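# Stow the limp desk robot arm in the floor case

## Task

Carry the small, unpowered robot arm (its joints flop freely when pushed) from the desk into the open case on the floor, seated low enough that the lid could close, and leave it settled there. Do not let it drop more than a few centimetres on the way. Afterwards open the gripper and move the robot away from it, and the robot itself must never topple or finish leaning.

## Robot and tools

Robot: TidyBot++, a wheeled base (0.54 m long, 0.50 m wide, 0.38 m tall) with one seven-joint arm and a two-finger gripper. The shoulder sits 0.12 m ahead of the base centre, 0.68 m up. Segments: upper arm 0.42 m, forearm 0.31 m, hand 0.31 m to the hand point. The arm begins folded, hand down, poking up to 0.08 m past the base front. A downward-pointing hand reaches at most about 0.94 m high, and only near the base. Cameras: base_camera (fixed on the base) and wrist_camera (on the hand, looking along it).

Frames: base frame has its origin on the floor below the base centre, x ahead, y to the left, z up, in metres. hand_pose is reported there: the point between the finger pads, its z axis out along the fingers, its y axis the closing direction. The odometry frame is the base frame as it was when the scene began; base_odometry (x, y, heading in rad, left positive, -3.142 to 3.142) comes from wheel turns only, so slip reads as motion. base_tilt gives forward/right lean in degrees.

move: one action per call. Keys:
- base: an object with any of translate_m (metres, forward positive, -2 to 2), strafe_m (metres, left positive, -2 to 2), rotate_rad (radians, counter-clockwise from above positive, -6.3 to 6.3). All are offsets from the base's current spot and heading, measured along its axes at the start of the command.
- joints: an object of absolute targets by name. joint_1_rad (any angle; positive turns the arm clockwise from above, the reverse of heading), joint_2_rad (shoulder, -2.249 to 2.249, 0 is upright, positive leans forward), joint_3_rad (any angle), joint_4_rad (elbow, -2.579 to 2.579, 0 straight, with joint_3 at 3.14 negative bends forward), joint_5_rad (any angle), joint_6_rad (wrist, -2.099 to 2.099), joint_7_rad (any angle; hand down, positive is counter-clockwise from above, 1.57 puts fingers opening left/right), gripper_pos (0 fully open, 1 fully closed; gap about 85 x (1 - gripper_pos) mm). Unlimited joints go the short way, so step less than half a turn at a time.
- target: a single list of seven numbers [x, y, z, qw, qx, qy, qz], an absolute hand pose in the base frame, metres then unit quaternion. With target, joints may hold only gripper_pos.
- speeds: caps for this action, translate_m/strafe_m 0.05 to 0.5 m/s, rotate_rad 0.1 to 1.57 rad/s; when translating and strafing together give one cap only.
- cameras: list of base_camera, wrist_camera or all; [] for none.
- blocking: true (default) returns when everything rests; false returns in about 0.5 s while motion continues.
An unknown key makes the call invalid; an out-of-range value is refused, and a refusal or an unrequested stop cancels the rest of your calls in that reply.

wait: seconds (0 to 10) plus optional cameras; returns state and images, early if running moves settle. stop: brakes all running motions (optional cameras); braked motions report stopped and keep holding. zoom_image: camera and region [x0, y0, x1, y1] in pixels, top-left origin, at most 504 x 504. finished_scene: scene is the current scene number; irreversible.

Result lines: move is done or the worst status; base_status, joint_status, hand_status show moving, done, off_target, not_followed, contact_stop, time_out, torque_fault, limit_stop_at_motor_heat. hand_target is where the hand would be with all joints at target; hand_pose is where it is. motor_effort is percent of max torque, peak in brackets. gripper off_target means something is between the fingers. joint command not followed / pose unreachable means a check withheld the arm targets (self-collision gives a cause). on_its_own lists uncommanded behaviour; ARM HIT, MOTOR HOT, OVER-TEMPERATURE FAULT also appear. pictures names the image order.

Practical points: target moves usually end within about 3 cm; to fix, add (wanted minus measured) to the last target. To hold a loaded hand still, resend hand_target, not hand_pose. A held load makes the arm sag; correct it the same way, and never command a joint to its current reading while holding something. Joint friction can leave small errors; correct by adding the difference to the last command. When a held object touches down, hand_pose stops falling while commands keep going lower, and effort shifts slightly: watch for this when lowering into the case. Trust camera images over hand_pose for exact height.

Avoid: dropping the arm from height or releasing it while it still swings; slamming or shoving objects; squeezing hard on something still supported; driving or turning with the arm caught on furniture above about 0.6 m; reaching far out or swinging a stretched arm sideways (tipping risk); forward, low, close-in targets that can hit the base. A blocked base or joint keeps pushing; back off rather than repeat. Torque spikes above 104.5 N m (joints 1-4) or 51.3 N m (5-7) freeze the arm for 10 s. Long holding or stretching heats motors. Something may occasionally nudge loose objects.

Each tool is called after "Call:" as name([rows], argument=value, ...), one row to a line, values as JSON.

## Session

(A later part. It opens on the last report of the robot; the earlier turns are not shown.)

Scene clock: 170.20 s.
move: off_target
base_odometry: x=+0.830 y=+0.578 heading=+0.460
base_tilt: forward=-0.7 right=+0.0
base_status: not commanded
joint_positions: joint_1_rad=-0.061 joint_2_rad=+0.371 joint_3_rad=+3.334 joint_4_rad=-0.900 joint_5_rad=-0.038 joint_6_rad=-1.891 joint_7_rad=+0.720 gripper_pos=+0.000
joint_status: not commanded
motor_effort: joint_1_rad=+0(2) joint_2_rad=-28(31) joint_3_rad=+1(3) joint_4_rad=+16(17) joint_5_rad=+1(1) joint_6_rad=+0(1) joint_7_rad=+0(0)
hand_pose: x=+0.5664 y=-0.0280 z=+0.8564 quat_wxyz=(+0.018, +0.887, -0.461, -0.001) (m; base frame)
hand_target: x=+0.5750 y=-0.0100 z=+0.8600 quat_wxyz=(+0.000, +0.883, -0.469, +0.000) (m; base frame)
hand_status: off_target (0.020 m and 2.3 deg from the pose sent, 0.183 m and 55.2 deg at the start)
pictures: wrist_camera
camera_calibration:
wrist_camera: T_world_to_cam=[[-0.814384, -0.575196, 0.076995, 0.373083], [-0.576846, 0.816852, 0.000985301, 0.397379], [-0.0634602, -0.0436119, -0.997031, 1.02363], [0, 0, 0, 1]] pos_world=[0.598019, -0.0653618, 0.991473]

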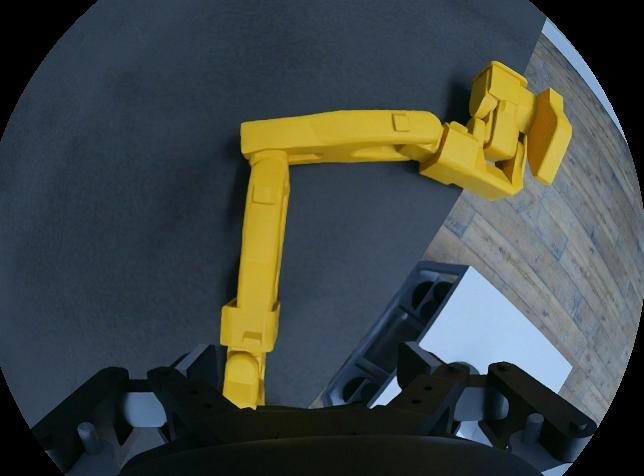

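Call:
move(target=[0.611, -0.001, 0.845, 0.0, 0.883, -0.469, 0.0], cameras=["wrist_camera"])

Scene clock: 176.60 s.
move: off_target
base_odometry: x=+0.830 y=+0.578 heading=+0.460
base_tilt: forward=-0.7 right=+0.0
base_status: not commanded
joint_positions: joint_1_rad=-0.061 joint_2_rad=+0.464 joint_3_rad=+3.334 joint_4_rad=-0.796 joint_5_rad=-0.038 joint_6_rad=-1.891 joint_7_rad=+0.700 gripper_pos=+0.000
joint_status: not commanded
motor_effort: joint_1_rad=+0(1) joint_2_rad=-32(34) joint_3_rad=+1(3) joint_4_rad=+16(17) joint_5_rad=+0(1) joint_6_rad=+0(1) joint_7_rad=+0(0)
hand_pose: x=+0.6046 y=-0.0269 z=+0.8439 quat_wxyz=(+0.023, +0.885, -0.466, +0.008) (m; base frame)
hand_target: x=+0.6110 y=-0.0010 z=+0.8450 quat_wxyz=(+0.000, +0.883, -0.469, +0.000) (m; base frame)
hand_status: off_target (0.027 m and 2.8 deg from the pose sent, 0.053 m and 2.3 deg at the start)
pictures: wrist_camera
camera_calibration:
wrist_camera: T_world_to_cam=[[-0.821678, -0.564557, 0.0782303, 0.409443], [-0.567466, 0.823157, -0.0198789, 0.430601], [-0.053173, -0.0607271, -0.996737, 1.00675], [0, 0, 0, 1]] pos_world=[0.634314, -0.0621609, 0.979997]

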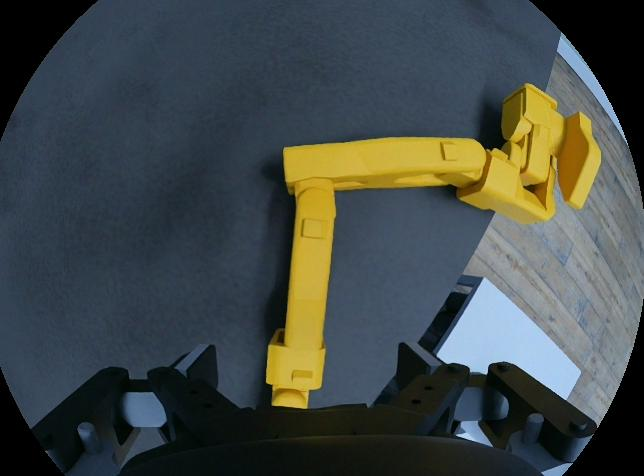

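Call:
move(target=[0.618, 0.004, 0.785, 0.0, 0.883, -0.469, 0.0], cameras=["wrist_camera"])

Call:
move(joints={"gripper_pos": 0.7}, cameras=["wrist_camera"])

Scene clock: 182.00 s.
move: off_target
base_odometry: x=+0.830 y=+0.578 heading=+0.460
base_tilt: forward=-0.7 right=+0.0
base_status: not commanded
joint_positions: joint_1_rad=-0.088 joint_2_rad=+0.462 joint_3_rad=+3.334 joint_4_rad=-0.978 joint_5_rad=-0.038 joint_6_rad=-1.735 joint_7_rad=+0.697 gripper_pos=+0.000
joint_status: not commanded
motor_effort: joint_1_rad=+0(1) joint_2_rad=-32(34) joint_3_rad=+2(2) joint_4_rad=+16(17) joint_5_rad=+1(1) joint_6_rad=-1(1) joint_7_rad=+0(0)
hand_pose: x=+0.6094 y=-0.0185 z=+0.7900 quat_wxyz=(+0.027, +0.888, -0.459, -0.003) (m; base frame)
hand_target: x=+0.6180 y=+0.0040 z=+0.7850 quat_wxyz=(+0.000, +0.883, -0.469, +0.000) (m; base frame)
hand_status: off_target (0.025 m and 3.3 deg from the pose sent, 0.068 m and 2.8 deg at the start)
pictures: wrist_camera
camera_calibration:
wrist_camera: T_world_to_cam=[[-0.811064, -0.577382, 0.0938393, 0.403322], [-0.580253, 0.814426, -0.00412407, 0.420555], [-0.074044, -0.0577954, -0.995579, 0.965623], [0, 0, 0, 1]] pos_world=[0.642647, -0.0538317, 0.92524]

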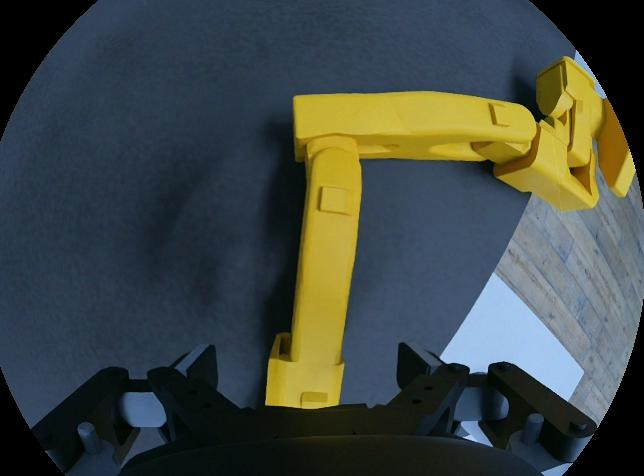

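Scene clock: 182.93 s.
move: off_target
base_odometry: x=+0.830 y=+0.578 heading=+0.460
base_tilt: forward=-0.7 right=+0.0
base_status: not commanded
joint_positions: joint_1_rad=-0.089 joint_2_rad=+0.459 joint_3_rad=+3.334 joint_4_rad=-0.978 joint_5_rad=-0.038 joint_6_rad=-1.732 joint_7_rad=+0.693 gripper_pos=+0.639
joint_status: gripper_pos off_target (ended at +0.639, target +0.700)
motor_effort: joint_1_rad=+0(1) joint_2_rad=-33(33) joint_3_rad=+2(2) joint_4_rad=+16(18) joint_5_rad=+1(1) joint_6_rad=-1(1) joint_7_rad=+1(1)
hand_pose: x=+0.6097 y=-0.0185 z=+0.7909 quat_wxyz=(+0.026, +0.887, -0.460, -0.001) (m; base frame)
hand_target: x=+0.6180 y=+0.0040 z=+0.7850 quat_wxyz=(+0.000, +0.883, -0.469, +0.000) (m; base frame)
hand_status: not commanded
pictures: wrist_camera
camera_calibration:
wrist_camera: T_world_to_cam=[[-0.81353, -0.57447, 0.0902992, 0.407878], [-0.577307, 0.8165, -0.00666354, 0.420931], [-0.0699013, -0.0575514, -0.995892, 0.964293], [0, 0, 0, 1]] pos_world=[0.642232, -0.0538809, 0.926306]

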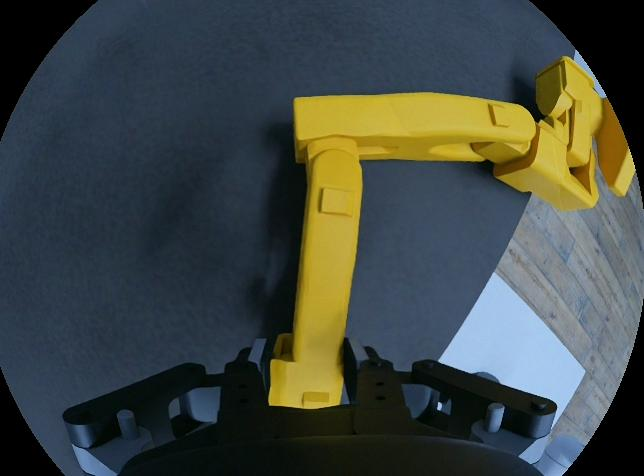

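Call:
move(target=[0.582, -0.054, 0.787, 0.0, 0.964, -0.267, 0.0], cameras=["wrist_camera"])

Call:
move(target=[0.565, -0.105, 0.787, 0.0, 0.9986, -0.052, 0.0], cameras=["wrist_camera"])

Scene clock: 193.33 s.
move: off_target
base_odometry: x=+0.830 y=+0.578 heading=+0.460
base_tilt: forward=-0.7 right=+0.0
base_status: not commanded
joint_positions: joint_1_rad=+0.015 joint_2_rad=+0.373 joint_3_rad=+3.295 joint_4_rad=-1.109 joint_5_rad=-0.038 joint_6_rad=-1.697 joint_7_rad=+1.135 gripper_pos=+0.639
joint_status: not commanded
motor_effort: joint_1_rad=+1(3) joint_2_rad=-29(33) joint_3_rad=+1(3) joint_4_rad=+17(18) joint_5_rad=+0(2) joint_6_rad=+1(2) joint_7_rad=+1(3)
hand_pose: x=+0.5727 y=-0.0522 z=+0.7908 quat_wxyz=(+0.011, +0.957, -0.290, -0.015) (m; base frame)
hand_target: x=+0.5820 y=-0.0540 z=+0.7870 quat_wxyz=(+0.000, +0.964, -0.267, +0.000) (m; base frame)
hand_status: off_target (0.010 m and 3.5 deg from the pose sent, 0.045 m and 24.0 deg at the start)
pictures: wrist_camera
camera_calibration:
wrist_camera: T_world_to_cam=[[-0.551172, -0.831098, 0.0740667, 0.207549], [-0.831181, 0.554664, 0.0385654, 0.523073], [-0.0731337, -0.0403066, -0.996507, 0.962957], [0, 0, 0, 1]] pos_world=[0.619588, -0.0788222, 0.924049]

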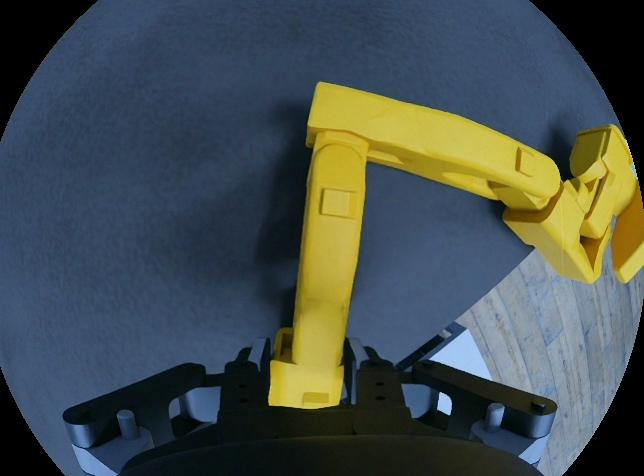

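Scene clock: 194.73 s.
move: off_target
base_odometry: x=+0.830 y=+0.578 heading=+0.460
base_tilt: forward=-0.7 right=+0.0
base_status: not commanded
joint_positions: joint_1_rad=+0.155 joint_2_rad=+0.355 joint_3_rad=+3.249 joint_4_rad=-1.136 joint_5_rad=-0.038 joint_6_rad=-1.679 joint_7_rad=+1.672 gripper_pos=+0.643
joint_status: not commanded
motor_effort: joint_1_rad=+0(3) joint_2_rad=-29(29) joint_3_rad=+0(2) joint_4_rad=+18(18) joint_5_rad=-2(2) joint_6_rad=+1(2) joint_7_rad=+1(2)
hand_pose: x=+0.5605 y=-0.0972 z=+0.7902 quat_wxyz=(-0.003, +0.997, -0.075, -0.013) (m; base frame)
hand_target: x=+0.5650 y=-0.1050 z=+0.7870 quat_wxyz=(+0.000, +0.999, -0.052, +0.000) (m; base frame)
hand_status: off_target (0.010 m and 3.1 deg from the pose sent, 0.053 m and 27.9 deg at the start)
pictures: wrist_camera
camera_calibration:
wrist_camera: T_world_to_cam=[[-0.146321, -0.988407, 0.0405078, -0.0521773], [-0.988085, 0.148004, 0.0422326, 0.583422], [-0.0477383, -0.0338456, -0.998286, 0.947368], [0, 0, 0, 1]] pos_world=[0.614061, -0.105857, 0.923219]

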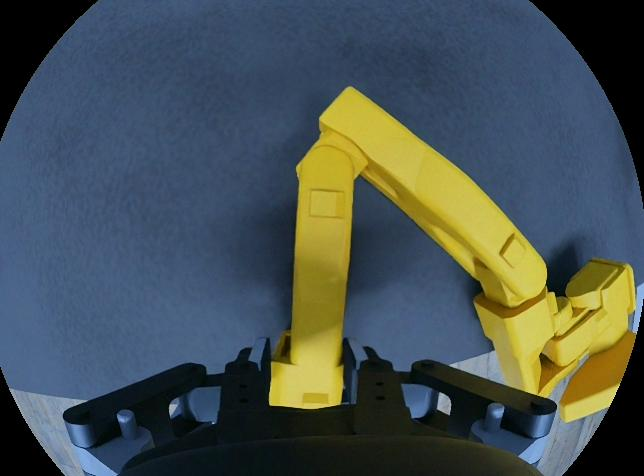

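Call:
move(target=[0.629, -0.117, 0.787, 0.0, 0.895, -0.446, 0.0], cameras=["wrist_camera"])

Call:
move(target=[0.655, -0.178, 0.787, 0.0, 0.7071, -0.7071, 0.0], cameras=["wrist_camera"])

Scene clock: 206.63 s.
move: off_target
base_odometry: x=+0.830 y=+0.578 heading=+0.460
base_tilt: forward=-0.7 right=+0.0
base_status: not commanded
joint_positions: joint_1_rad=+0.150 joint_2_rad=+0.502 joint_3_rad=+3.331 joint_4_rad=-0.902 joint_5_rad=-0.045 joint_6_rad=-1.716 joint_7_rad=+0.989 gripper_pos=+0.645
joint_status: not commanded
motor_effort: joint_1_rad=+0(3) joint_2_rad=-33(33) joint_3_rad=+2(4) joint_4_rad=+16(19) joint_5_rad=+3(4) joint_6_rad=+0(4) joint_7_rad=+0(1)
hand_pose: x=+0.6212 y=-0.1379 z=+0.7932 quat_wxyz=(+0.021, +0.902, -0.430, +0.017) (m; base frame)
hand_target: x=+0.6290 y=-0.1170 z=+0.7870 quat_wxyz=(+0.000, +0.895, -0.446, +0.000) (m; base frame)
hand_status: off_target (0.023 m and 3.7 deg from the pose sent, 0.071 m and 44.4 deg at the start)
pictures: wrist_camera
camera_calibration:
wrist_camera: T_world_to_cam=[[-0.775297, -0.62795, 0.0677719, 0.335151], [-0.630828, 0.775176, -0.034036, 0.574338], [-0.0311623, -0.0691404, -0.99712, 0.935831], [0, 0, 0, 1]] pos_world=[0.651313, -0.170051, 0.929971]

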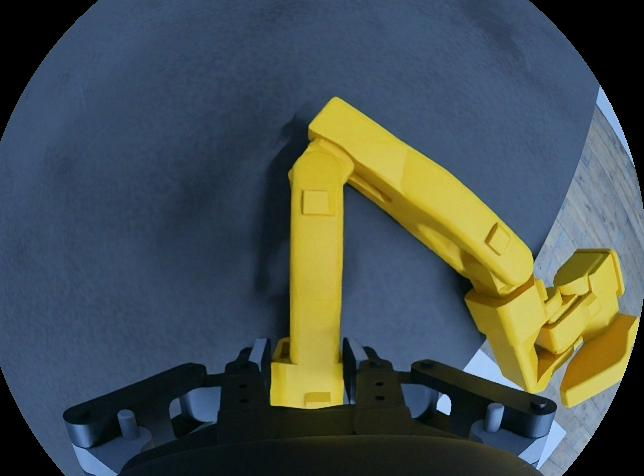

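Scene clock: 208.30 s.
move: off_target
base_odometry: x=+0.830 y=+0.578 heading=+0.460
base_tilt: forward=-0.7 right=+0.0
base_status: not commanded
joint_positions: joint_1_rad=+0.209 joint_2_rad=+0.647 joint_3_rad=+3.398 joint_4_rad=-0.649 joint_5_rad=-0.102 joint_6_rad=-1.818 joint_7_rad=+0.449 gripper_pos=+0.645
joint_status: not commanded
motor_effort: joint_1_rad=+1(2) joint_2_rad=-38(38) joint_3_rad=+2(4) joint_4_rad=+16(18) joint_5_rad=+2(3) joint_6_rad=+0(1) joint_7_rad=-1(1)
hand_pose: x=+0.6564 y=-0.1819 z=+0.7940 quat_wxyz=(+0.019, +0.729, -0.684, +0.029) (m; base frame)
hand_target: x=+0.6550 y=-0.1780 z=+0.7870 quat_wxyz=(+0.000, +0.707, -0.707, +0.000) (m; base frame)
hand_status: off_target (0.008 m and 5.4 deg from the pose sent, 0.053 m and 39.1 deg at the start)
pictures: wrist_camera
camera_calibration:
wrist_camera: T_world_to_cam=[[-0.997421, -0.0642383, 0.0320104, 0.611515], [-0.0658501, 0.996466, -0.0521401, 0.314488], [-0.0285479, -0.0541135, -0.998127, 0.936497], [0, 0, 0, 1]] pos_world=[0.657382, -0.223417, 0.931565]

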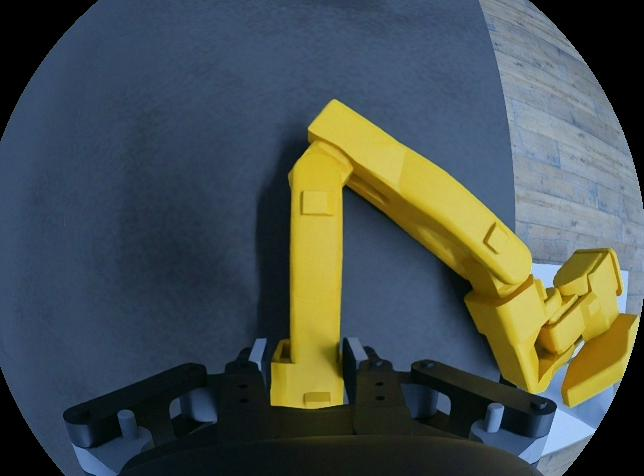

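Call:
move(base={"translate_m": 0.12}, speeds={"translate_m": 0.1}, cameras=["wrist_camera"])

Call:
move(target=[0.606, -0.199, 0.787, 0.0, 0.875, -0.485, 0.0], cameras=["wrist_camera"])

Scene clock: 224.07 s.
move: done
base_odometry: x=+0.937 y=+0.632 heading=+0.461
base_tilt: forward=-0.7 right=+0.0
base_status: done
joint_positions: joint_1_rad=+0.221 joint_2_rad=+0.650 joint_3_rad=+3.408 joint_4_rad=-0.645 joint_5_rad=-0.103 joint_6_rad=-1.869 joint_7_rad=+0.443 gripper_pos=+0.645
joint_status: not commanded
motor_effort: joint_1_rad=+0(2) joint_2_rad=-36(40) joint_3_rad=+3(3) joint_4_rad=+16(18) joint_5_rad=+1(2) joint_6_rad=+3(7) joint_7_rad=+0(1)
hand_pose: x=+0.6392 y=-0.1855 z=+0.7935 quat_wxyz=(+0.030, +0.720, -0.693, +0.007) (m; base frame)
hand_target: x=+0.6550 y=-0.1780 z=+0.7870 quat_wxyz=(+0.000, +0.707, -0.707, +0.000) (m; base frame)
hand_status: not commanded
pictures: wrist_camera
camera_calibration:
wrist_camera: T_world_to_cam=[[-0.996172, -0.0369678, 0.0792094, 0.56099], [-0.0399264, 0.99855, -0.0360983, 0.288058], [-0.0777601, -0.0391227, -0.996204, 0.968082], [0, 0, 0, 1]] pos_world=[0.645622, -0.229028, 0.93037]

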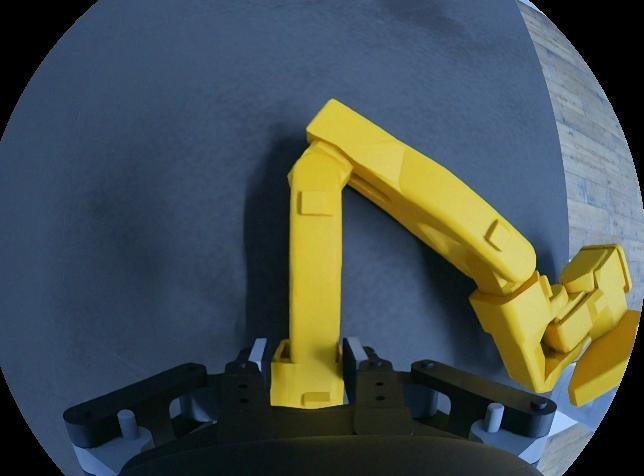

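Scene clock: 225.70 s.
move: off_target
base_odometry: x=+0.937 y=+0.632 heading=+0.461
base_tilt: forward=-0.7 right=+0.0
base_status: not commanded
joint_positions: joint_1_rad=+0.260 joint_2_rad=+0.541 joint_3_rad=+3.388 joint_4_rad=-0.838 joint_5_rad=-0.103 joint_6_rad=-1.799 joint_7_rad=+0.969 gripper_pos=+0.646
joint_status: not commanded
motor_effort: joint_1_rad=+1(2) joint_2_rad=-34(37) joint_3_rad=+2(3) joint_4_rad=+17(17) joint_5_rad=+0(1) joint_6_rad=+1(3) joint_7_rad=+1(2)
hand_pose: x=+0.5986 y=-0.1923 z=+0.7933 quat_wxyz=(+0.014, +0.864, -0.503, -0.011) (m; base frame)
hand_target: x=+0.6060 y=-0.1990 z=+0.7870 quat_wxyz=(+0.000, +0.875, -0.485, +0.000) (m; base frame)
hand_status: off_target (0.012 m and 3.1 deg from the pose sent, 0.036 m and 30.0 deg at the start)
pictures: wrist_camera
camera_calibration:
wrist_camera: T_world_to_cam=[[-0.865051, -0.49534, 0.0795311, 0.353341], [-0.495296, 0.868454, 0.021675, 0.494923], [-0.0798056, -0.0206414, -0.996597, 0.969549], [0, 0, 0, 1]] pos_world=[0.628167, -0.234782, 0.927421]

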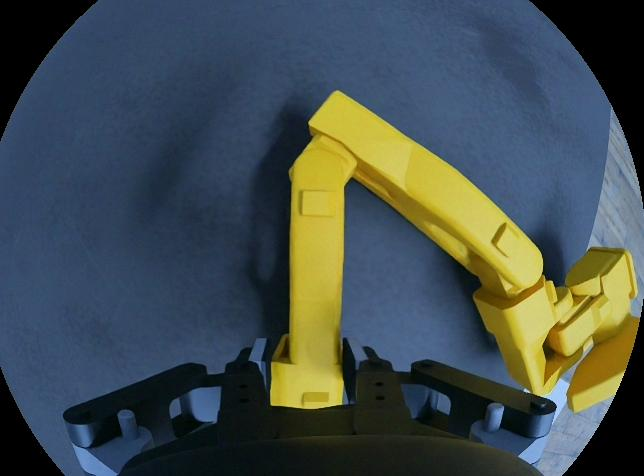

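Call:
move(joints={"gripper_pos": 0.0}, cameras=[])

Call:
move(target=[0.60, -0.20, 0.86, 0.0, 0.875, -0.485, 0.0], cameras=[])

Call:
move(target=[0.625, -0.27, 0.845, 0.0, 0.954, -0.301, 0.0], cameras=["wrist_camera"])

Scene clock: 234.67 s.
move: done
base_odometry: x=+0.937 y=+0.632 heading=+0.461
base_tilt: forward=-0.7 right=+0.0
base_status: not commanded
joint_positions: joint_1_rad=+0.263 joint_2_rad=+0.541 joint_3_rad=+3.388 joint_4_rad=-0.839 joint_5_rad=-0.103 joint_6_rad=-1.789 joint_7_rad=+0.979 gripper_pos=+0.000
joint_status: all done
motor_effort: joint_1_rad=+0(1) joint_2_rad=-34(36) joint_3_rad=+2(3) joint_4_rad=+16(18) joint_5_rad=+0(1) joint_6_rad=+0(1) joint_7_rad=+0(1)
hand_pose: x=+0.6006 y=-0.1947 z=+0.7929 quat_wxyz=(+0.013, +0.866, -0.499, -0.007) (m; base frame)
hand_target: x=+0.6060 y=-0.1990 z=+0.7870 quat_wxyz=(+0.000, +0.875, -0.485, +0.000) (m; base frame)
hand_status: not commanded
pictures: none
No camera images: "cameras" was empty.

Scene clock: 236.17 s.
move: off_target
base_odometry: x=+0.937 y=+0.632 heading=+0.461
base_tilt: forward=-0.7 right=+0.0
base_status: not commanded
joint_positions: joint_1_rad=+0.322 joint_2_rad=+0.584 joint_3_rad=+3.341 joint_4_rad=-0.511 joint_5_rad=-0.103 joint_6_rad=-2.012 joint_7_rad=+0.979 gripper_pos=+0.000
joint_status: not commanded
motor_effort: joint_1_rad=+2(2) joint_2_rad=-35(36) joint_3_rad=+1(2) joint_4_rad=+15(17) joint_5_rad=+0(1) joint_6_rad=+0(1) joint_7_rad=+0(0)
hand_pose: x=+0.6033 y=-0.2001 z=+0.8661 quat_wxyz=(+0.008, +0.870, -0.493, +0.021) (m; base frame)
hand_target: x=+0.6000 y=-0.2000 z=+0.8600 quat_wxyz=(+0.000, +0.875, -0.485, +0.000) (m; base frame)
hand_status: off_target (0.007 m and 2.8 deg from the pose sent, 0.067 m and 2.6 deg at the start)
pictures: none
No camera images: "cameras" was empty.

Scene clock: 246.73 s.
move: time_out
base_odometry: x=+0.937 y=+0.632 heading=+0.461
base_tilt: forward=-0.7 right=+0.0
base_status: not commanded
joint_positions: joint_1_rad=+0.477 joint_2_rad=+0.647 joint_3_rad=+3.257 joint_4_rad=-0.359 joint_5_rad=-0.057 joint_6_rad=-2.024 joint_7_rad=+1.455 gripper_pos=+0.000
joint_status: not commanded
motor_effort: joint_1_rad=+0(6) joint_2_rad=-37(50) joint_3_rad=+0(3) joint_4_rad=+15(16) joint_5_rad=+0(7) joint_6_rad=+1(7) joint_7_rad=+0(2)
hand_pose: x=+0.6025 y=-0.2725 z=+0.8762 quat_wxyz=(+0.022, +0.946, -0.320, +0.054) (m; base frame)
hand_target: x=+0.6045 y=-0.2731 z=+0.8675 quat_wxyz=(+0.020, +0.947, -0.318, +0.045) (m; base frame)
hand_status: time_out (0.039 m and 7.1 deg from the pose sent, 0.076 m and 24.3 deg at the start; a joint's target at an end of its range on 183 of 300 steps)
pictures: wrist_camera
camera_calibration:
wrist_camera: T_world_to_cam=[[-0.609061, -0.7914, 0.0522575, 0.0994087], [-0.791698, 0.602697, -0.0998513, 0.777331], [0.0475269, -0.102188, -0.993629, 0.949283], [0, 0, 0, 1]] pos_world=[0.630841, -0.292818, 1.01566]

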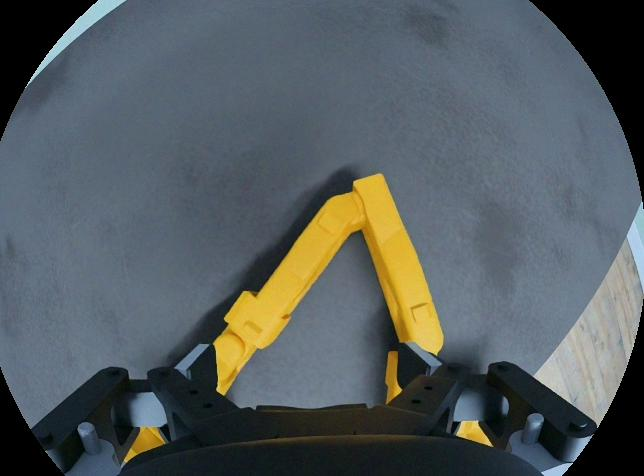

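Call:
move(base={"translate_m": 0.05, "strafe_m": -0.15}, target=[0.53, -0.15, 0.87, 0.0, 0.9205, -0.391, 0.0], speeds={"translate_m": 0.2}, cameras=["wrist_camera"])

Scene clock: 255.23 s.
move: off_target
base_odometry: x=+1.049 y=+0.519 heading=+0.461
base_tilt: forward=-0.7 right=+0.0
base_status: done
joint_positions: joint_1_rad=+0.247 joint_2_rad=+0.338 joint_3_rad=+3.350 joint_4_rad=-0.881 joint_5_rad=-0.057 joint_6_rad=-1.946 joint_7_rad=+1.226 gripper_pos=+0.000
joint_status: not commanded
motor_effort: joint_1_rad=+1(3) joint_2_rad=-27(37) joint_3_rad=+1(2) joint_4_rad=+16(16) joint_5_rad=+0(1) joint_6_rad=-1(2) joint_7_rad=+0(0)
hand_pose: x=+0.5191 y=-0.1554 z=+0.8767 quat_wxyz=(+0.007, +0.927, -0.375, -0.009) (m; base frame)
hand_target: x=+0.5300 y=-0.1500 z=+0.8700 quat_wxyz=(+0.000, +0.920, -0.391, +0.000) (m; base frame)
hand_status: off_target (0.014 m and 2.4 deg from the pose sent, 0.142 m and 10.9 deg at the start)
pictures: wrist_camera
camera_calibration:
wrist_camera: T_world_to_cam=[[-0.691553, -0.719437, 0.0645417, 0.184546], [-0.719435, 0.694016, 0.027486, 0.505822], [-0.0645674, -0.0274255, -0.997536, 1.0389], [0, 0, 0, 1]] pos_world=[0.558608, -0.189788, 1.01052]

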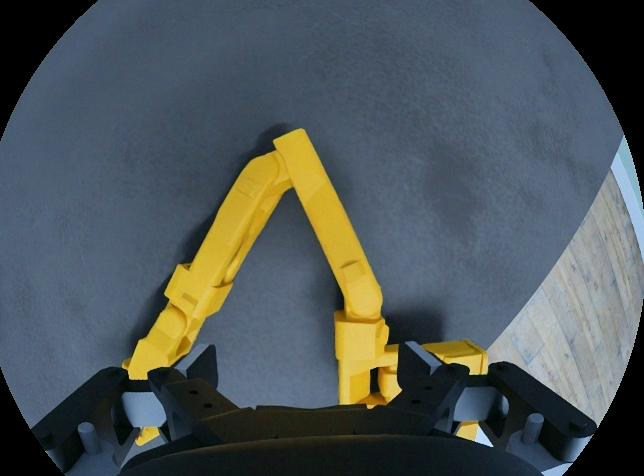

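Call:
move(target=[0.584, -0.196, 0.84, 0.0, 0.9205, -0.391, 0.0], cameras=["wrist_camera"])

Scene clock: 260.97 s.
move: off_target
base_odometry: x=+1.049 y=+0.519 heading=+0.461
base_tilt: forward=-0.7 right=+0.0
base_status: not commanded
joint_positions: joint_1_rad=+0.303 joint_2_rad=+0.506 joint_3_rad=+3.348 joint_4_rad=-0.754 joint_5_rad=-0.057 joint_6_rad=-1.943 joint_7_rad=+1.224 gripper_pos=+0.000
joint_status: not commanded
motor_effort: joint_1_rad=-1(2) joint_2_rad=-33(36) joint_3_rad=+1(2) joint_4_rad=+16(17) joint_5_rad=+1(1) joint_6_rad=-1(1) joint_7_rad=+0(0)
hand_pose: x=+0.5637 y=-0.1958 z=+0.8364 quat_wxyz=(+0.021, +0.918, -0.396, -0.028) (m; base frame)
hand_target: x=+0.5840 y=-0.1960 z=+0.8400 quat_wxyz=(+0.000, +0.920, -0.391, +0.000) (m; base frame)
hand_status: off_target (0.021 m and 4.1 deg from the pose sent, 0.085 m and 2.4 deg at the start)
pictures: wrist_camera
camera_calibration:
wrist_camera: T_world_to_cam=[[-0.719639, -0.686379, 0.104898, 0.177465], [-0.685419, 0.726382, 0.0506982, 0.534816], [-0.110994, -0.0354147, -0.99319, 1.02146], [0, 0, 0, 1]] pos_world=[0.607661, -0.230498, 0.968776]

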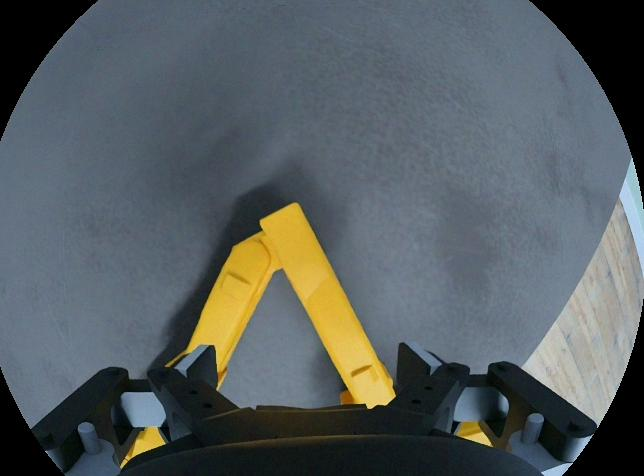

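Call:
move(target=[0.613, -0.194, 0.825, 0.0, 0.9205, -0.391, 0.0], cameras=["wrist_camera"])

Scene clock: 264.73 s.
move: off_target
base_odometry: x=+1.049 y=+0.519 heading=+0.461
base_tilt: forward=-0.7 right=+0.0
base_status: not commanded
joint_positions: joint_1_rad=+0.303 joint_2_rad=+0.571 joint_3_rad=+3.332 joint_4_rad=-0.671 joint_5_rad=-0.057 joint_6_rad=-1.943 joint_7_rad=+1.223 gripper_pos=+0.000
joint_status: not commanded
motor_effort: joint_1_rad=+0(1) joint_2_rad=-35(37) joint_3_rad=+1(2) joint_4_rad=+15(16) joint_5_rad=+1(1) joint_6_rad=-1(1) joint_7_rad=+0(0)
hand_pose: x=+0.5917 y=-0.1994 z=+0.8271 quat_wxyz=(+0.023, +0.922, -0.386, -0.020) (m; base frame)
hand_target: x=+0.6130 y=-0.1940 z=+0.8250 quat_wxyz=(+0.000, +0.920, -0.391, +0.000) (m; base frame)
hand_status: off_target (0.022 m and 3.5 deg from the pose sent, 0.051 m and 4.1 deg at the start)
pictures: wrist_camera
camera_calibration:
wrist_camera: T_world_to_cam=[[-0.706299, -0.700436, 0.102618, 0.187259], [-0.70127, 0.712093, 0.0338045, 0.577627], [-0.0967514, -0.0480868, -0.994146, 1.00498], [0, 0, 0, 1]] pos_world=[0.634566, -0.231835, 0.960352]

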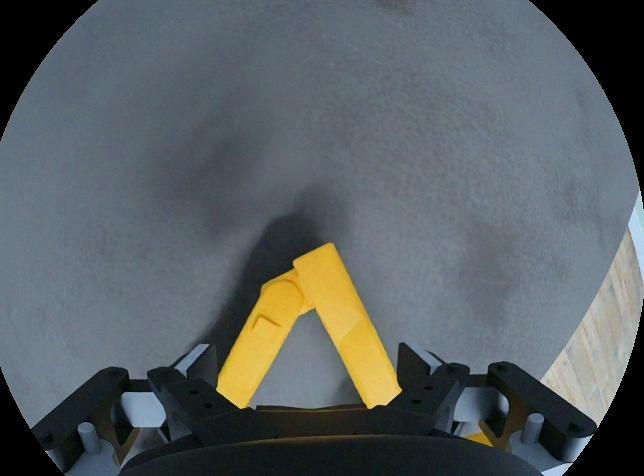

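Call:
move(target=[0.623, -0.203, 0.79, 0.0, 0.9205, -0.391, 0.0], cameras=["wrist_camera"])

Scene clock: 268.13 s.
move: off_target
base_odometry: x=+1.049 y=+0.519 heading=+0.461
base_tilt: forward=-0.7 right=+0.0
base_status: not commanded
joint_positions: joint_1_rad=+0.303 joint_2_rad=+0.580 joint_3_rad=+3.332 joint_4_rad=-0.730 joint_5_rad=-0.057 joint_6_rad=-1.845 joint_7_rad=+1.223 gripper_pos=+0.000
joint_status: not commanded
motor_effort: joint_1_rad=+0(1) joint_2_rad=-35(37) joint_3_rad=+2(3) joint_4_rad=+16(17) joint_5_rad=+1(1) joint_6_rad=+0(1) joint_7_rad=+0(0)
hand_pose: x=+0.6080 y=-0.2089 z=+0.8045 quat_wxyz=(+0.024, +0.922, -0.387, -0.005) (m; base frame)
hand_target: x=+0.6230 y=-0.2030 z=+0.7900 quat_wxyz=(+0.000, +0.920, -0.391, +0.000) (m; base frame)
hand_status: off_target (0.022 m and 2.9 deg from the pose sent, 0.049 m and 3.5 deg at the start)
pictures: wrist_camera
camera_calibration:
wrist_camera: T_world_to_cam=[[-0.709871, -0.698201, 0.0927285, 0.205111], [-0.700855, 0.713283, 0.00537862, 0.619402], [-0.0698971, -0.0611712, -0.995677, 0.965857], [0, 0, 0, 1]] pos_world=[0.647224, -0.239518, 0.93933]

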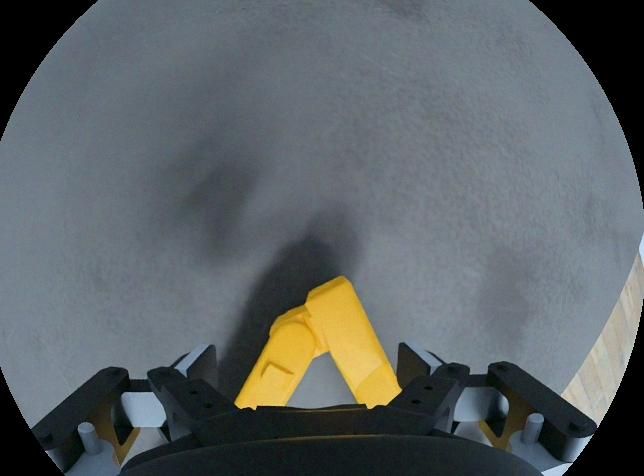

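Call:
move(target=[0.621, -0.209, 0.772, 0.0, 0.9205, -0.391, 0.0], cameras=["wrist_camera"])

Call:
move(joints={"gripper_pos": 0.45}, cameras=["wrist_camera"])

Scene clock: 271.83 s.
move: off_target
base_odometry: x=+1.049 y=+0.520 heading=+0.461
base_tilt: forward=-0.7 right=+0.0
base_status: not commanded
joint_positions: joint_1_rad=+0.303 joint_2_rad=+0.580 joint_3_rad=+3.333 joint_4_rad=-0.805 joint_5_rad=-0.057 joint_6_rad=-1.778 joint_7_rad=+1.223 gripper_pos=+0.000
joint_status: not commanded
motor_effort: joint_1_rad=+0(2) joint_2_rad=-36(37) joint_3_rad=+1(2) joint_4_rad=+16(17) joint_5_rad=+1(1) joint_6_rad=+0(1) joint_7_rad=+0(0)
hand_pose: x=+0.6096 y=-0.2121 z=+0.7817 quat_wxyz=(+0.024, +0.921, -0.389, -0.009) (m; base frame)
hand_target: x=+0.6210 y=-0.2090 z=+0.7720 quat_wxyz=(+0.000, +0.920, -0.391, +0.000) (m; base frame)
hand_status: off_target (0.015 m and 2.9 deg from the pose sent, 0.035 m and 2.9 deg at the start)
pictures: wrist_camera
camera_calibration:
wrist_camera: T_world_to_cam=[[-0.712576, -0.695209, 0.0944406, 0.206998], [-0.697385, 0.716578, 0.0130466, 0.615469], [-0.0767442, -0.0565648, -0.995445, 0.948064], [0, 0, 0, 1]] pos_world=[0.649478, -0.243498, 0.916166]

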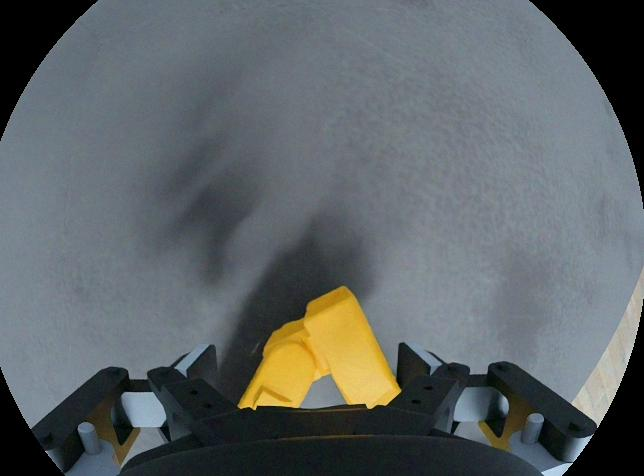

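Scene clock: 272.73 s.
move: done
base_odometry: x=+1.049 y=+0.520 heading=+0.461
base_tilt: forward=-0.7 right=+0.0
base_status: not commanded
joint_positions: joint_1_rad=+0.306 joint_2_rad=+0.578 joint_3_rad=+3.333 joint_4_rad=-0.808 joint_5_rad=-0.057 joint_6_rad=-1.764 joint_7_rad=+1.223 gripper_pos=+0.450
joint_status: all done
motor_effort: joint_1_rad=-1(3) joint_2_rad=-35(38) joint_3_rad=+0(2) joint_4_rad=+16(17) joint_5_rad=+0(2) joint_6_rad=+0(3) joint_7_rad=+0(2)
hand_pose: x=+0.6120 y=-0.2155 z=+0.7817 quat_wxyz=(+0.024, +0.920, -0.391, -0.002) (m; base frame)
hand_target: x=+0.6210 y=-0.2090 z=+0.7720 quat_wxyz=(+0.000, +0.920, -0.391, +0.000) (m; base frame)
hand_status: not commanded
pictures: wrist_camera
camera_calibration:
wrist_camera: T_world_to_cam=[[-0.715826, -0.692474, 0.0898495, 0.212574], [-0.695247, 0.718771, 0.000611097, 0.628505], [-0.0650044, -0.0620301, -0.995955, 0.940041], [0, 0, 0, 1]] pos_world=[0.650239, -0.246239, 0.916755]

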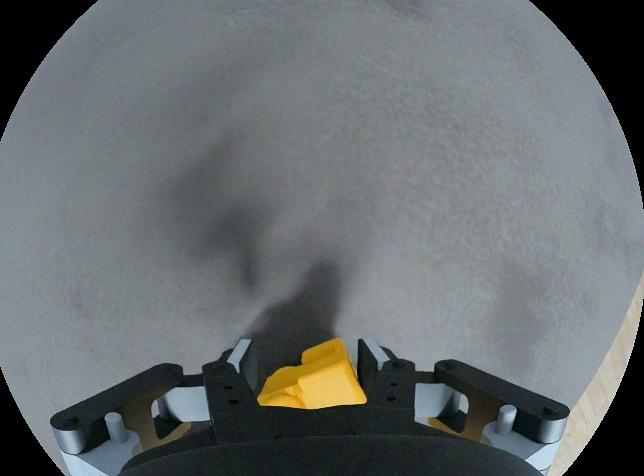

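Call:
move(joints={"gripper_pos": 0.0}, cameras=[])

Call:
move(target=[0.60, -0.20, 0.86, 0.0, 0.9205, -0.391, 0.0], cameras=[])

Call:
move(target=[0.53, -0.15, 0.87, 0.0, 0.9205, -0.391, 0.0], cameras=["wrist_camera"])

Scene clock: 276.90 s.
move: done
base_odometry: x=+1.049 y=+0.520 heading=+0.461
base_tilt: forward=-0.7 right=+0.0
base_status: not commanded
joint_positions: joint_1_rad=+0.306 joint_2_rad=+0.578 joint_3_rad=+3.333 joint_4_rad=-0.808 joint_5_rad=-0.057 joint_6_rad=-1.764 joint_7_rad=+1.223 gripper_pos=+0.000
joint_status: all done
motor_effort: joint_1_rad=+1(1) joint_2_rad=-36(36) joint_3_rad=+1(2) joint_4_rad=+17(17) joint_5_rad=+1(1) joint_6_rad=+0(1) joint_7_rad=+0(0)
hand_pose: x=+0.6120 y=-0.2155 z=+0.7817 quat_wxyz=(+0.024, +0.920, -0.391, -0.002) (m; base frame)
hand_target: x=+0.6210 y=-0.2090 z=+0.7720 quat_wxyz=(+0.000, +0.920, -0.391, +0.000) (m; base frame)
hand_status: not commanded
pictures: none
No camera images: "cameras" was empty.

Scene clock: 278.37 s.
move: off_target
base_odometry: x=+1.049 y=+0.520 heading=+0.461
base_tilt: forward=-0.7 right=+0.0
base_status: not commanded
joint_positions: joint_1_rad=+0.329 joint_2_rad=+0.585 joint_3_rad=+3.314 joint_4_rad=-0.510 joint_5_rad=-0.057 joint_6_rad=-2.012 joint_7_rad=+1.223 gripper_pos=+0.000
joint_status: not commanded
motor_effort: joint_1_rad=+1(1) joint_2_rad=-35(37) joint_3_rad=+1(2) joint_4_rad=+15(17) joint_5_rad=+1(1) joint_6_rad=+0(1) joint_7_rad=+0(0)
hand_pose: x=+0.6003 y=-0.2072 z=+0.8659 quat_wxyz=(+0.023, +0.922, -0.386, +0.019) (m; base frame)
hand_target: x=+0.6000 y=-0.2000 z=+0.8600 quat_wxyz=(+0.000, +0.920, -0.391, +0.000) (m; base frame)
hand_status: off_target (0.009 m and 3.5 deg from the pose sent, 0.081 m and 2.7 deg at the start)
pictures: none
No camera images: "cameras" was empty.

Scene clock: 279.97 s.
move: off_target
base_odometry: x=+1.049 y=+0.520 heading=+0.461
base_tilt: forward=-0.7 right=+0.0
base_status: not commanded
joint_positions: joint_1_rad=+0.250 joint_2_rad=+0.338 joint_3_rad=+3.350 joint_4_rad=-0.881 joint_5_rad=-0.057 joint_6_rad=-1.946 joint_7_rad=+1.223 gripper_pos=+0.000
joint_status: not commanded
motor_effort: joint_1_rad=+0(2) joint_2_rad=-27(36) joint_3_rad=+1(2) joint_4_rad=+15(16) joint_5_rad=+1(1) joint_6_rad=-1(1) joint_7_rad=+0(0)
hand_pose: x=+0.5187 y=-0.1566 z=+0.8769 quat_wxyz=(+0.007, +0.926, -0.378, -0.009) (m; base frame)
hand_target: x=+0.5300 y=-0.1500 z=+0.8700 quat_wxyz=(+0.000, +0.920, -0.391, +0.000) (m; base frame)
hand_status: off_target (0.015 m and 2.1 deg from the pose sent, 0.091 m and 3.5 deg at the start)
pictures: wrist_camera
camera_calibration:
wrist_camera: T_world_to_cam=[[-0.695905, -0.71524, 0.0644032, 0.186402], [-0.715261, 0.698342, 0.026846, 0.505394], [-0.0641768, -0.0273828, -0.997563, 1.03883], [0, 0, 0, 1]] pos_world=[0.557875, -0.191169, 1.01072]

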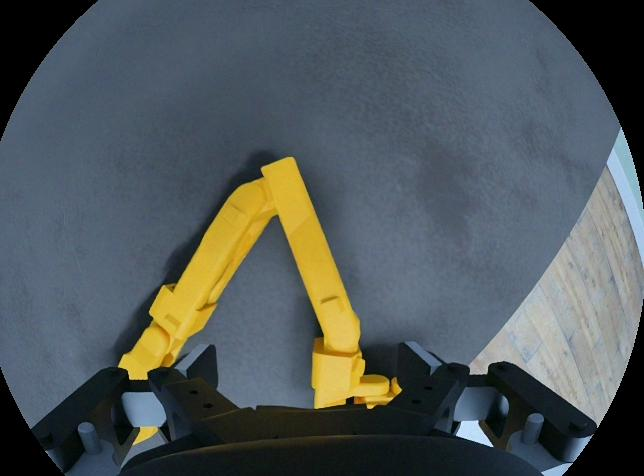

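Call:
move(target=[0.45, -0.16, 0.90, 0.0, 1.0, 0.0, 0.0], base={"translate_m": -0.1}, cameras=["wrist_camera"])

Scene clock: 291.00 s.
move: off_target
base_odometry: x=+0.959 y=+0.475 heading=+0.461
base_tilt: forward=-0.7 right=+0.0
base_status: done
joint_positions: joint_1_rad=+0.309 joint_2_rad=+0.166 joint_3_rad=+3.334 joint_4_rad=-0.999 joint_5_rad=-0.057 joint_6_rad=-1.945 joint_7_rad=+2.013 gripper_pos=+0.000
joint_status: not commanded
motor_effort: joint_1_rad=+1(2) joint_2_rad=-21(31) joint_3_rad=+1(3) joint_4_rad=+16(17) joint_5_rad=+0(1) joint_6_rad=+0(1) joint_7_rad=+0(0)
hand_pose: x=+0.4558 y=-0.1544 z=+0.9102 quat_wxyz=(-0.002, +1.000, -0.017, +0.020) (m; base frame)
hand_target: x=+0.4500 y=-0.1600 z=+0.9000 quat_wxyz=(+0.000, +1.000, +0.000, +0.000) (m; base frame)
hand_status: off_target (0.013 m and 3.0 deg from the pose sent, 0.073 m and 44.4 deg at the start)
pictures: wrist_camera
camera_calibration:
wrist_camera: T_world_to_cam=[[-0.0333759, -0.998625, 0.0404319, -0.181865], [-0.999169, 0.0323924, -0.0247402, 0.531553], [0.0233965, -0.041224, -0.998876, 1.02725], [0, 0, 0, 1]] pos_world=[0.501007, -0.156486, 1.0466]

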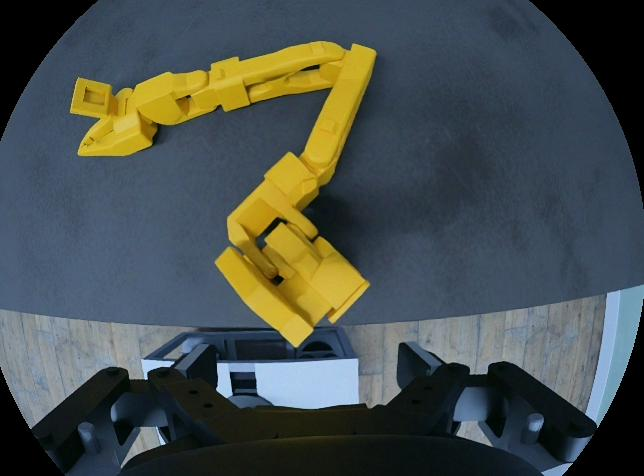

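Call:
move(target=[0.60, 0.0, 0.87, 0.0, 1.0, 0.0, 0.0], base={"translate_m": 0.09}, joints={"gripper_pos": 1.0}, cameras=["wrist_camera"])

Call:
move(target=[0.64, 0.01, 0.81, 0.0, 1.0, 0.0, 0.0], cameras=["wrist_camera"])

Scene clock: 301.67 s.
move: off_target
base_odometry: x=+1.040 y=+0.515 heading=+0.461
base_tilt: forward=-0.7 right=+0.0
base_status: done
joint_positions: joint_1_rad=-0.003 joint_2_rad=+0.464 joint_3_rad=+3.194 joint_4_rad=-0.717 joint_5_rad=-0.057 joint_6_rad=-1.949 joint_7_rad=+1.632 gripper_pos=+0.999
joint_status: all done
motor_effort: joint_1_rad=+1(3) joint_2_rad=-31(36) joint_3_rad=+0(3) joint_4_rad=+16(17) joint_5_rad=+0(1) joint_6_rad=+0(2) joint_7_rad=+0(0)
hand_pose: x=+0.6027 y=+0.0012 z=+0.8664 quat_wxyz=(-0.015, +1.000, +0.019, +0.007) (m; base frame)
hand_target: x=+0.6000 y=+0.0000 z=+0.8700 quat_wxyz=(+0.000, +1.000, +0.000, +0.000) (m; base frame)
hand_status: off_target (0.005 m and 2.9 deg from the pose sent, 0.215 m and 3.0 deg at the start)
pictures: wrist_camera
camera_calibration:
wrist_camera: T_world_to_cam=[[0.041084, -0.999031, 0.0157835, -0.043307], [-0.999156, -0.0410777, 0.000723892, 0.650177], [-0.0000748389, -0.0157999, -0.999875, 1.00145], [0, 0, 0, 1]] pos_world=[0.651482, -0.000734328, 1.00154]

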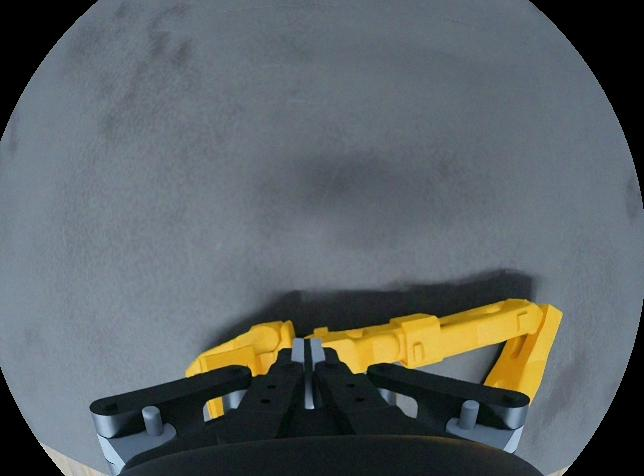

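Scene clock: 302.67 s.
move: off_target
base_odometry: x=+1.040 y=+0.515 heading=+0.461
base_tilt: forward=-0.7 right=+0.0
base_status: not commanded
joint_positions: joint_1_rad=-0.012 joint_2_rad=+0.531 joint_3_rad=+3.193 joint_4_rad=-0.763 joint_5_rad=-0.057 joint_6_rad=-1.853 joint_7_rad=+1.611 gripper_pos=+0.999
joint_status: not commanded
motor_effort: joint_1_rad=+0(1) joint_2_rad=-34(37) joint_3_rad=+1(2) joint_4_rad=+16(17) joint_5_rad=+0(1) joint_6_rad=+0(1) joint_7_rad=+0(0)
hand_pose: x=+0.6336 y=+0.0054 z=+0.8193 quat_wxyz=(-0.015, +1.000, +0.012, -0.002) (m; base frame)
hand_target: x=+0.6400 y=+0.0100 z=+0.8100 quat_wxyz=(+0.000, +1.000, +0.000, +0.000) (m; base frame)
hand_status: off_target (0.012 m and 2.1 deg from the pose sent, 0.068 m and 2.9 deg at the start)
pictures: wrist_camera
camera_calibration:
wrist_camera: T_world_to_cam=[[0.0259386, -0.999545, 0.0153915, -0.029747], [-0.999496, -0.0256492, 0.0187137, 0.666681], [-0.0183104, -0.0158691, -0.999706, 0.965893], [0, 0, 0, 1]] pos_world=[0.684802, 0.00269428, 0.953591]

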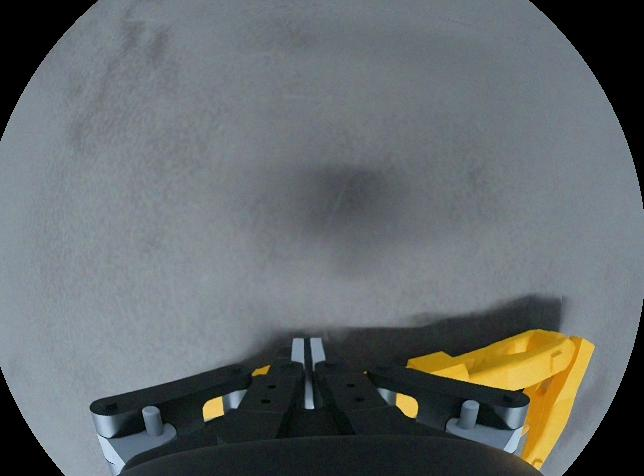

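Call:
move(target=[0.645, 0.05, 0.805, 0.0, 1.0, 0.0, 0.0], cameras=[])

Call:
move(target=[0.645, 0.05, 0.772, 0.0, 1.0, 0.0, 0.0], cameras=["wrist_camera"])

Call:
move(target=[0.56, 0.05, 0.772, 0.0, 1.0, 0.0, 0.0], cameras=["wrist_camera"])

Call:
move(target=[0.51, 0.025, 0.772, 0.0, 1.0, 0.0, 0.0], cameras=["wrist_camera"])

Call:
move(target=[0.47, -0.02, 0.772, 0.0, 1.0, 0.0, 0.0], cameras=["wrist_camera"])

Scene clock: 309.10 s.
move: off_target
base_odometry: x=+1.040 y=+0.515 heading=+0.461
base_tilt: forward=-0.7 right=+0.0
base_status: not commanded
joint_positions: joint_1_rad=-0.096 joint_2_rad=+0.537 joint_3_rad=+3.183 joint_4_rad=-0.763 joint_5_rad=-0.057 joint_6_rad=-1.853 joint_7_rad=+1.533 gripper_pos=+0.999
joint_status: not commanded
motor_effort: joint_1_rad=+0(3) joint_2_rad=-34(35) joint_3_rad=+0(2) joint_4_rad=+17(17) joint_5_rad=+0(1) joint_6_rad=-1(1) joint_7_rad=+0(0)
hand_pose: x=+0.6317 y=+0.0524 z=+0.8160 quat_wxyz=(-0.017, +1.000, +0.019, -0.006) (m; base frame)
hand_target: x=+0.6450 y=+0.0500 z=+0.8050 quat_wxyz=(+0.000, +1.000, +0.000, +0.000) (m; base frame)
hand_status: off_target (0.017 m and 3.0 deg from the pose sent, 0.048 m and 2.1 deg at the start)
pictures: none
No camera images: "cameras" was empty.

Scene clock: 310.13 s.
move: off_target
base_odometry: x=+1.040 y=+0.515 heading=+0.461
base_tilt: forward=-0.7 right=+0.0
base_status: not commanded
joint_positions: joint_1_rad=-0.096 joint_2_rad=+0.537 joint_3_rad=+3.183 joint_4_rad=-0.883 joint_5_rad=-0.057 joint_6_rad=-1.743 joint_7_rad=+1.533 gripper_pos=+0.999
joint_status: not commanded
motor_effort: joint_1_rad=-1(1) joint_2_rad=-34(36) joint_3_rad=+1(1) joint_4_rad=+16(17) joint_5_rad=+0(0) joint_6_rad=-1(1) joint_7_rad=+0(0)
hand_pose: x=+0.6366 y=+0.0524 z=+0.7793 quat_wxyz=(-0.017, +1.000, +0.016, -0.011) (m; base frame)
hand_target: x=+0.6450 y=+0.0500 z=+0.7720 quat_wxyz=(+0.000, +1.000, +0.000, +0.000) (m; base frame)
hand_status: off_target (0.011 m and 3.0 deg from the pose sent, 0.046 m and 3.0 deg at the start)
pictures: wrist_camera
camera_calibration:
wrist_camera: T_world_to_cam=[[0.0348351, -0.999345, 0.00978678, 0.0164337], [-0.998699, -0.0344445, 0.0375907, 0.656899], [-0.037229, -0.0110835, -0.999245, 0.938118], [0, 0, 0, 1]] pos_world=[0.690398, 0.0494472, 0.912556]

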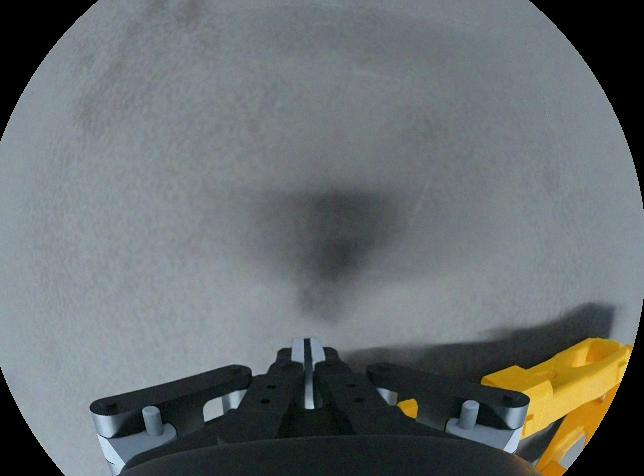

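Scene clock: 311.60 s.
move: off_target
base_odometry: x=+1.040 y=+0.515 heading=+0.461
base_tilt: forward=-0.7 right=+0.0
base_status: not commanded
joint_positions: joint_1_rad=-0.096 joint_2_rad=+0.314 joint_3_rad=+3.160 joint_4_rad=-1.230 joint_5_rad=-0.057 joint_6_rad=-1.611 joint_7_rad=+1.508 gripper_pos=+0.999
joint_status: not commanded
motor_effort: joint_1_rad=+2(2) joint_2_rad=-28(35) joint_3_rad=+1(2) joint_4_rad=+16(17) joint_5_rad=+0(1) joint_6_rad=-1(3) joint_7_rad=+0(0)
hand_pose: x=+0.5563 y=+0.0541 z=+0.7798 quat_wxyz=(-0.025, +1.000, +0.009, -0.008) (m; base frame)
hand_target: x=+0.5600 y=+0.0500 z=+0.7720 quat_wxyz=(+0.000, +1.000, +0.000, +0.000) (m; base frame)
hand_status: off_target (0.010 m and 3.2 deg from the pose sent, 0.077 m and 3.0 deg at the start)
pictures: wrist_camera
camera_calibration:
wrist_camera: T_world_to_cam=[[0.0202116, -0.999777, -0.00614396, 0.0415385], [-0.999297, -0.0203953, 0.0314699, 0.581101], [-0.0315882, 0.00550358, -0.999486, 0.931768], [0, 0, 0, 1]] pos_world=[0.609286, 0.0482529, 0.913257]

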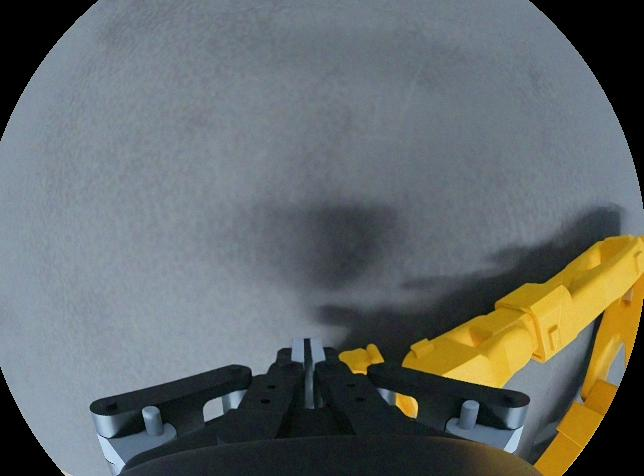

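Scene clock: 312.70 s.
move: off_target
base_odometry: x=+1.040 y=+0.515 heading=+0.461
base_tilt: forward=-0.7 right=+0.0
base_status: not commanded
joint_positions: joint_1_rad=-0.086 joint_2_rad=+0.187 joint_3_rad=+3.159 joint_4_rad=-1.400 joint_5_rad=-0.057 joint_6_rad=-1.566 joint_7_rad=+1.508 gripper_pos=+0.999
joint_status: not commanded
motor_effort: joint_1_rad=+1(2) joint_2_rad=-24(29) joint_3_rad=+1(2) joint_4_rad=+16(17) joint_5_rad=+0(1) joint_6_rad=-1(3) joint_7_rad=+0(0)
hand_pose: x=+0.5060 y=+0.0461 z=+0.7792 quat_wxyz=(-0.027, +1.000, +0.002, -0.007) (m; base frame)
hand_target: x=+0.5100 y=+0.0250 z=+0.7720 quat_wxyz=(+0.000, +1.000, +0.000, +0.000) (m; base frame)
hand_status: off_target (0.023 m and 3.2 deg from the pose sent, 0.055 m and 3.2 deg at the start)
pictures: wrist_camera
camera_calibration:
wrist_camera: T_world_to_cam=[[0.00774307, -0.999932, -0.00873743, 0.042849], [-0.999511, -0.00800394, 0.0302276, 0.531222], [-0.0302955, 0.00849911, -0.999505, 0.928899], [0, 0, 0, 1]] pos_world=[0.558772, 0.0392032, 0.912756]

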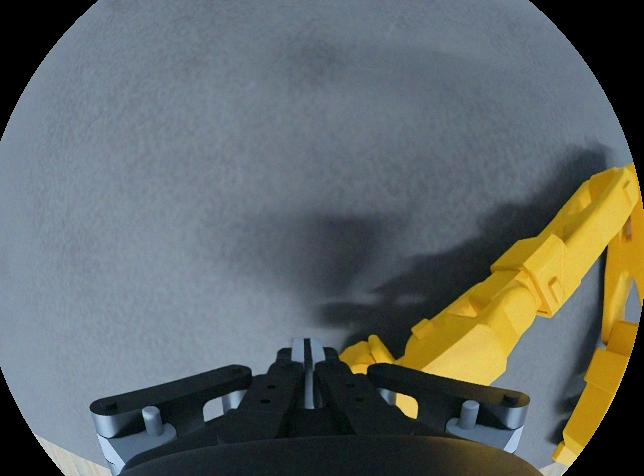

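Scene clock: 313.67 s.
move: off_target
base_odometry: x=+1.040 y=+0.515 heading=+0.461
base_tilt: forward=-0.7 right=+0.0
base_status: not commanded
joint_positions: joint_1_rad=-0.002 joint_2_rad=+0.090 joint_3_rad=+3.180 joint_4_rad=-1.518 joint_5_rad=-0.057 joint_6_rad=-1.546 joint_7_rad=+1.593 gripper_pos=+0.999
joint_status: not commanded
motor_effort: joint_1_rad=+1(3) joint_2_rad=-19(24) joint_3_rad=+1(3) joint_4_rad=+16(17) joint_5_rad=+0(2) joint_6_rad=-1(3) joint_7_rad=+0(0)
hand_pose: x=+0.4682 y=+0.0070 z=+0.7786 quat_wxyz=(-0.027, +1.000, -0.008, -0.005) (m; base frame)
hand_target: x=+0.4700 y=-0.0200 z=+0.7720 quat_wxyz=(+0.000, +1.000, +0.000, +0.000) (m; base frame)
hand_status: off_target (0.028 m and 3.3 deg from the pose sent, 0.076 m and 3.2 deg at the start)
pictures: wrist_camera
camera_calibration:
wrist_camera: T_world_to_cam=[[-0.012684, -0.999873, -0.00962124, 0.0143295], [-0.999589, 0.012432, 0.0258133, 0.49647], [-0.0256904, 0.0099447, -0.99962, 0.925325], [0, 0, 0, 1]] pos_world=[0.52022, -0.00104645, 0.912296]

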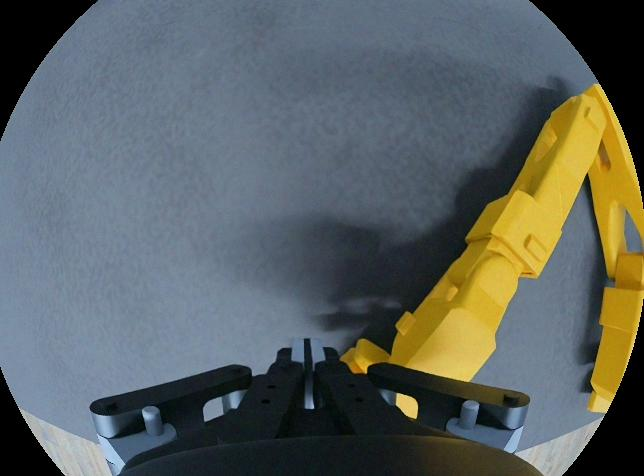

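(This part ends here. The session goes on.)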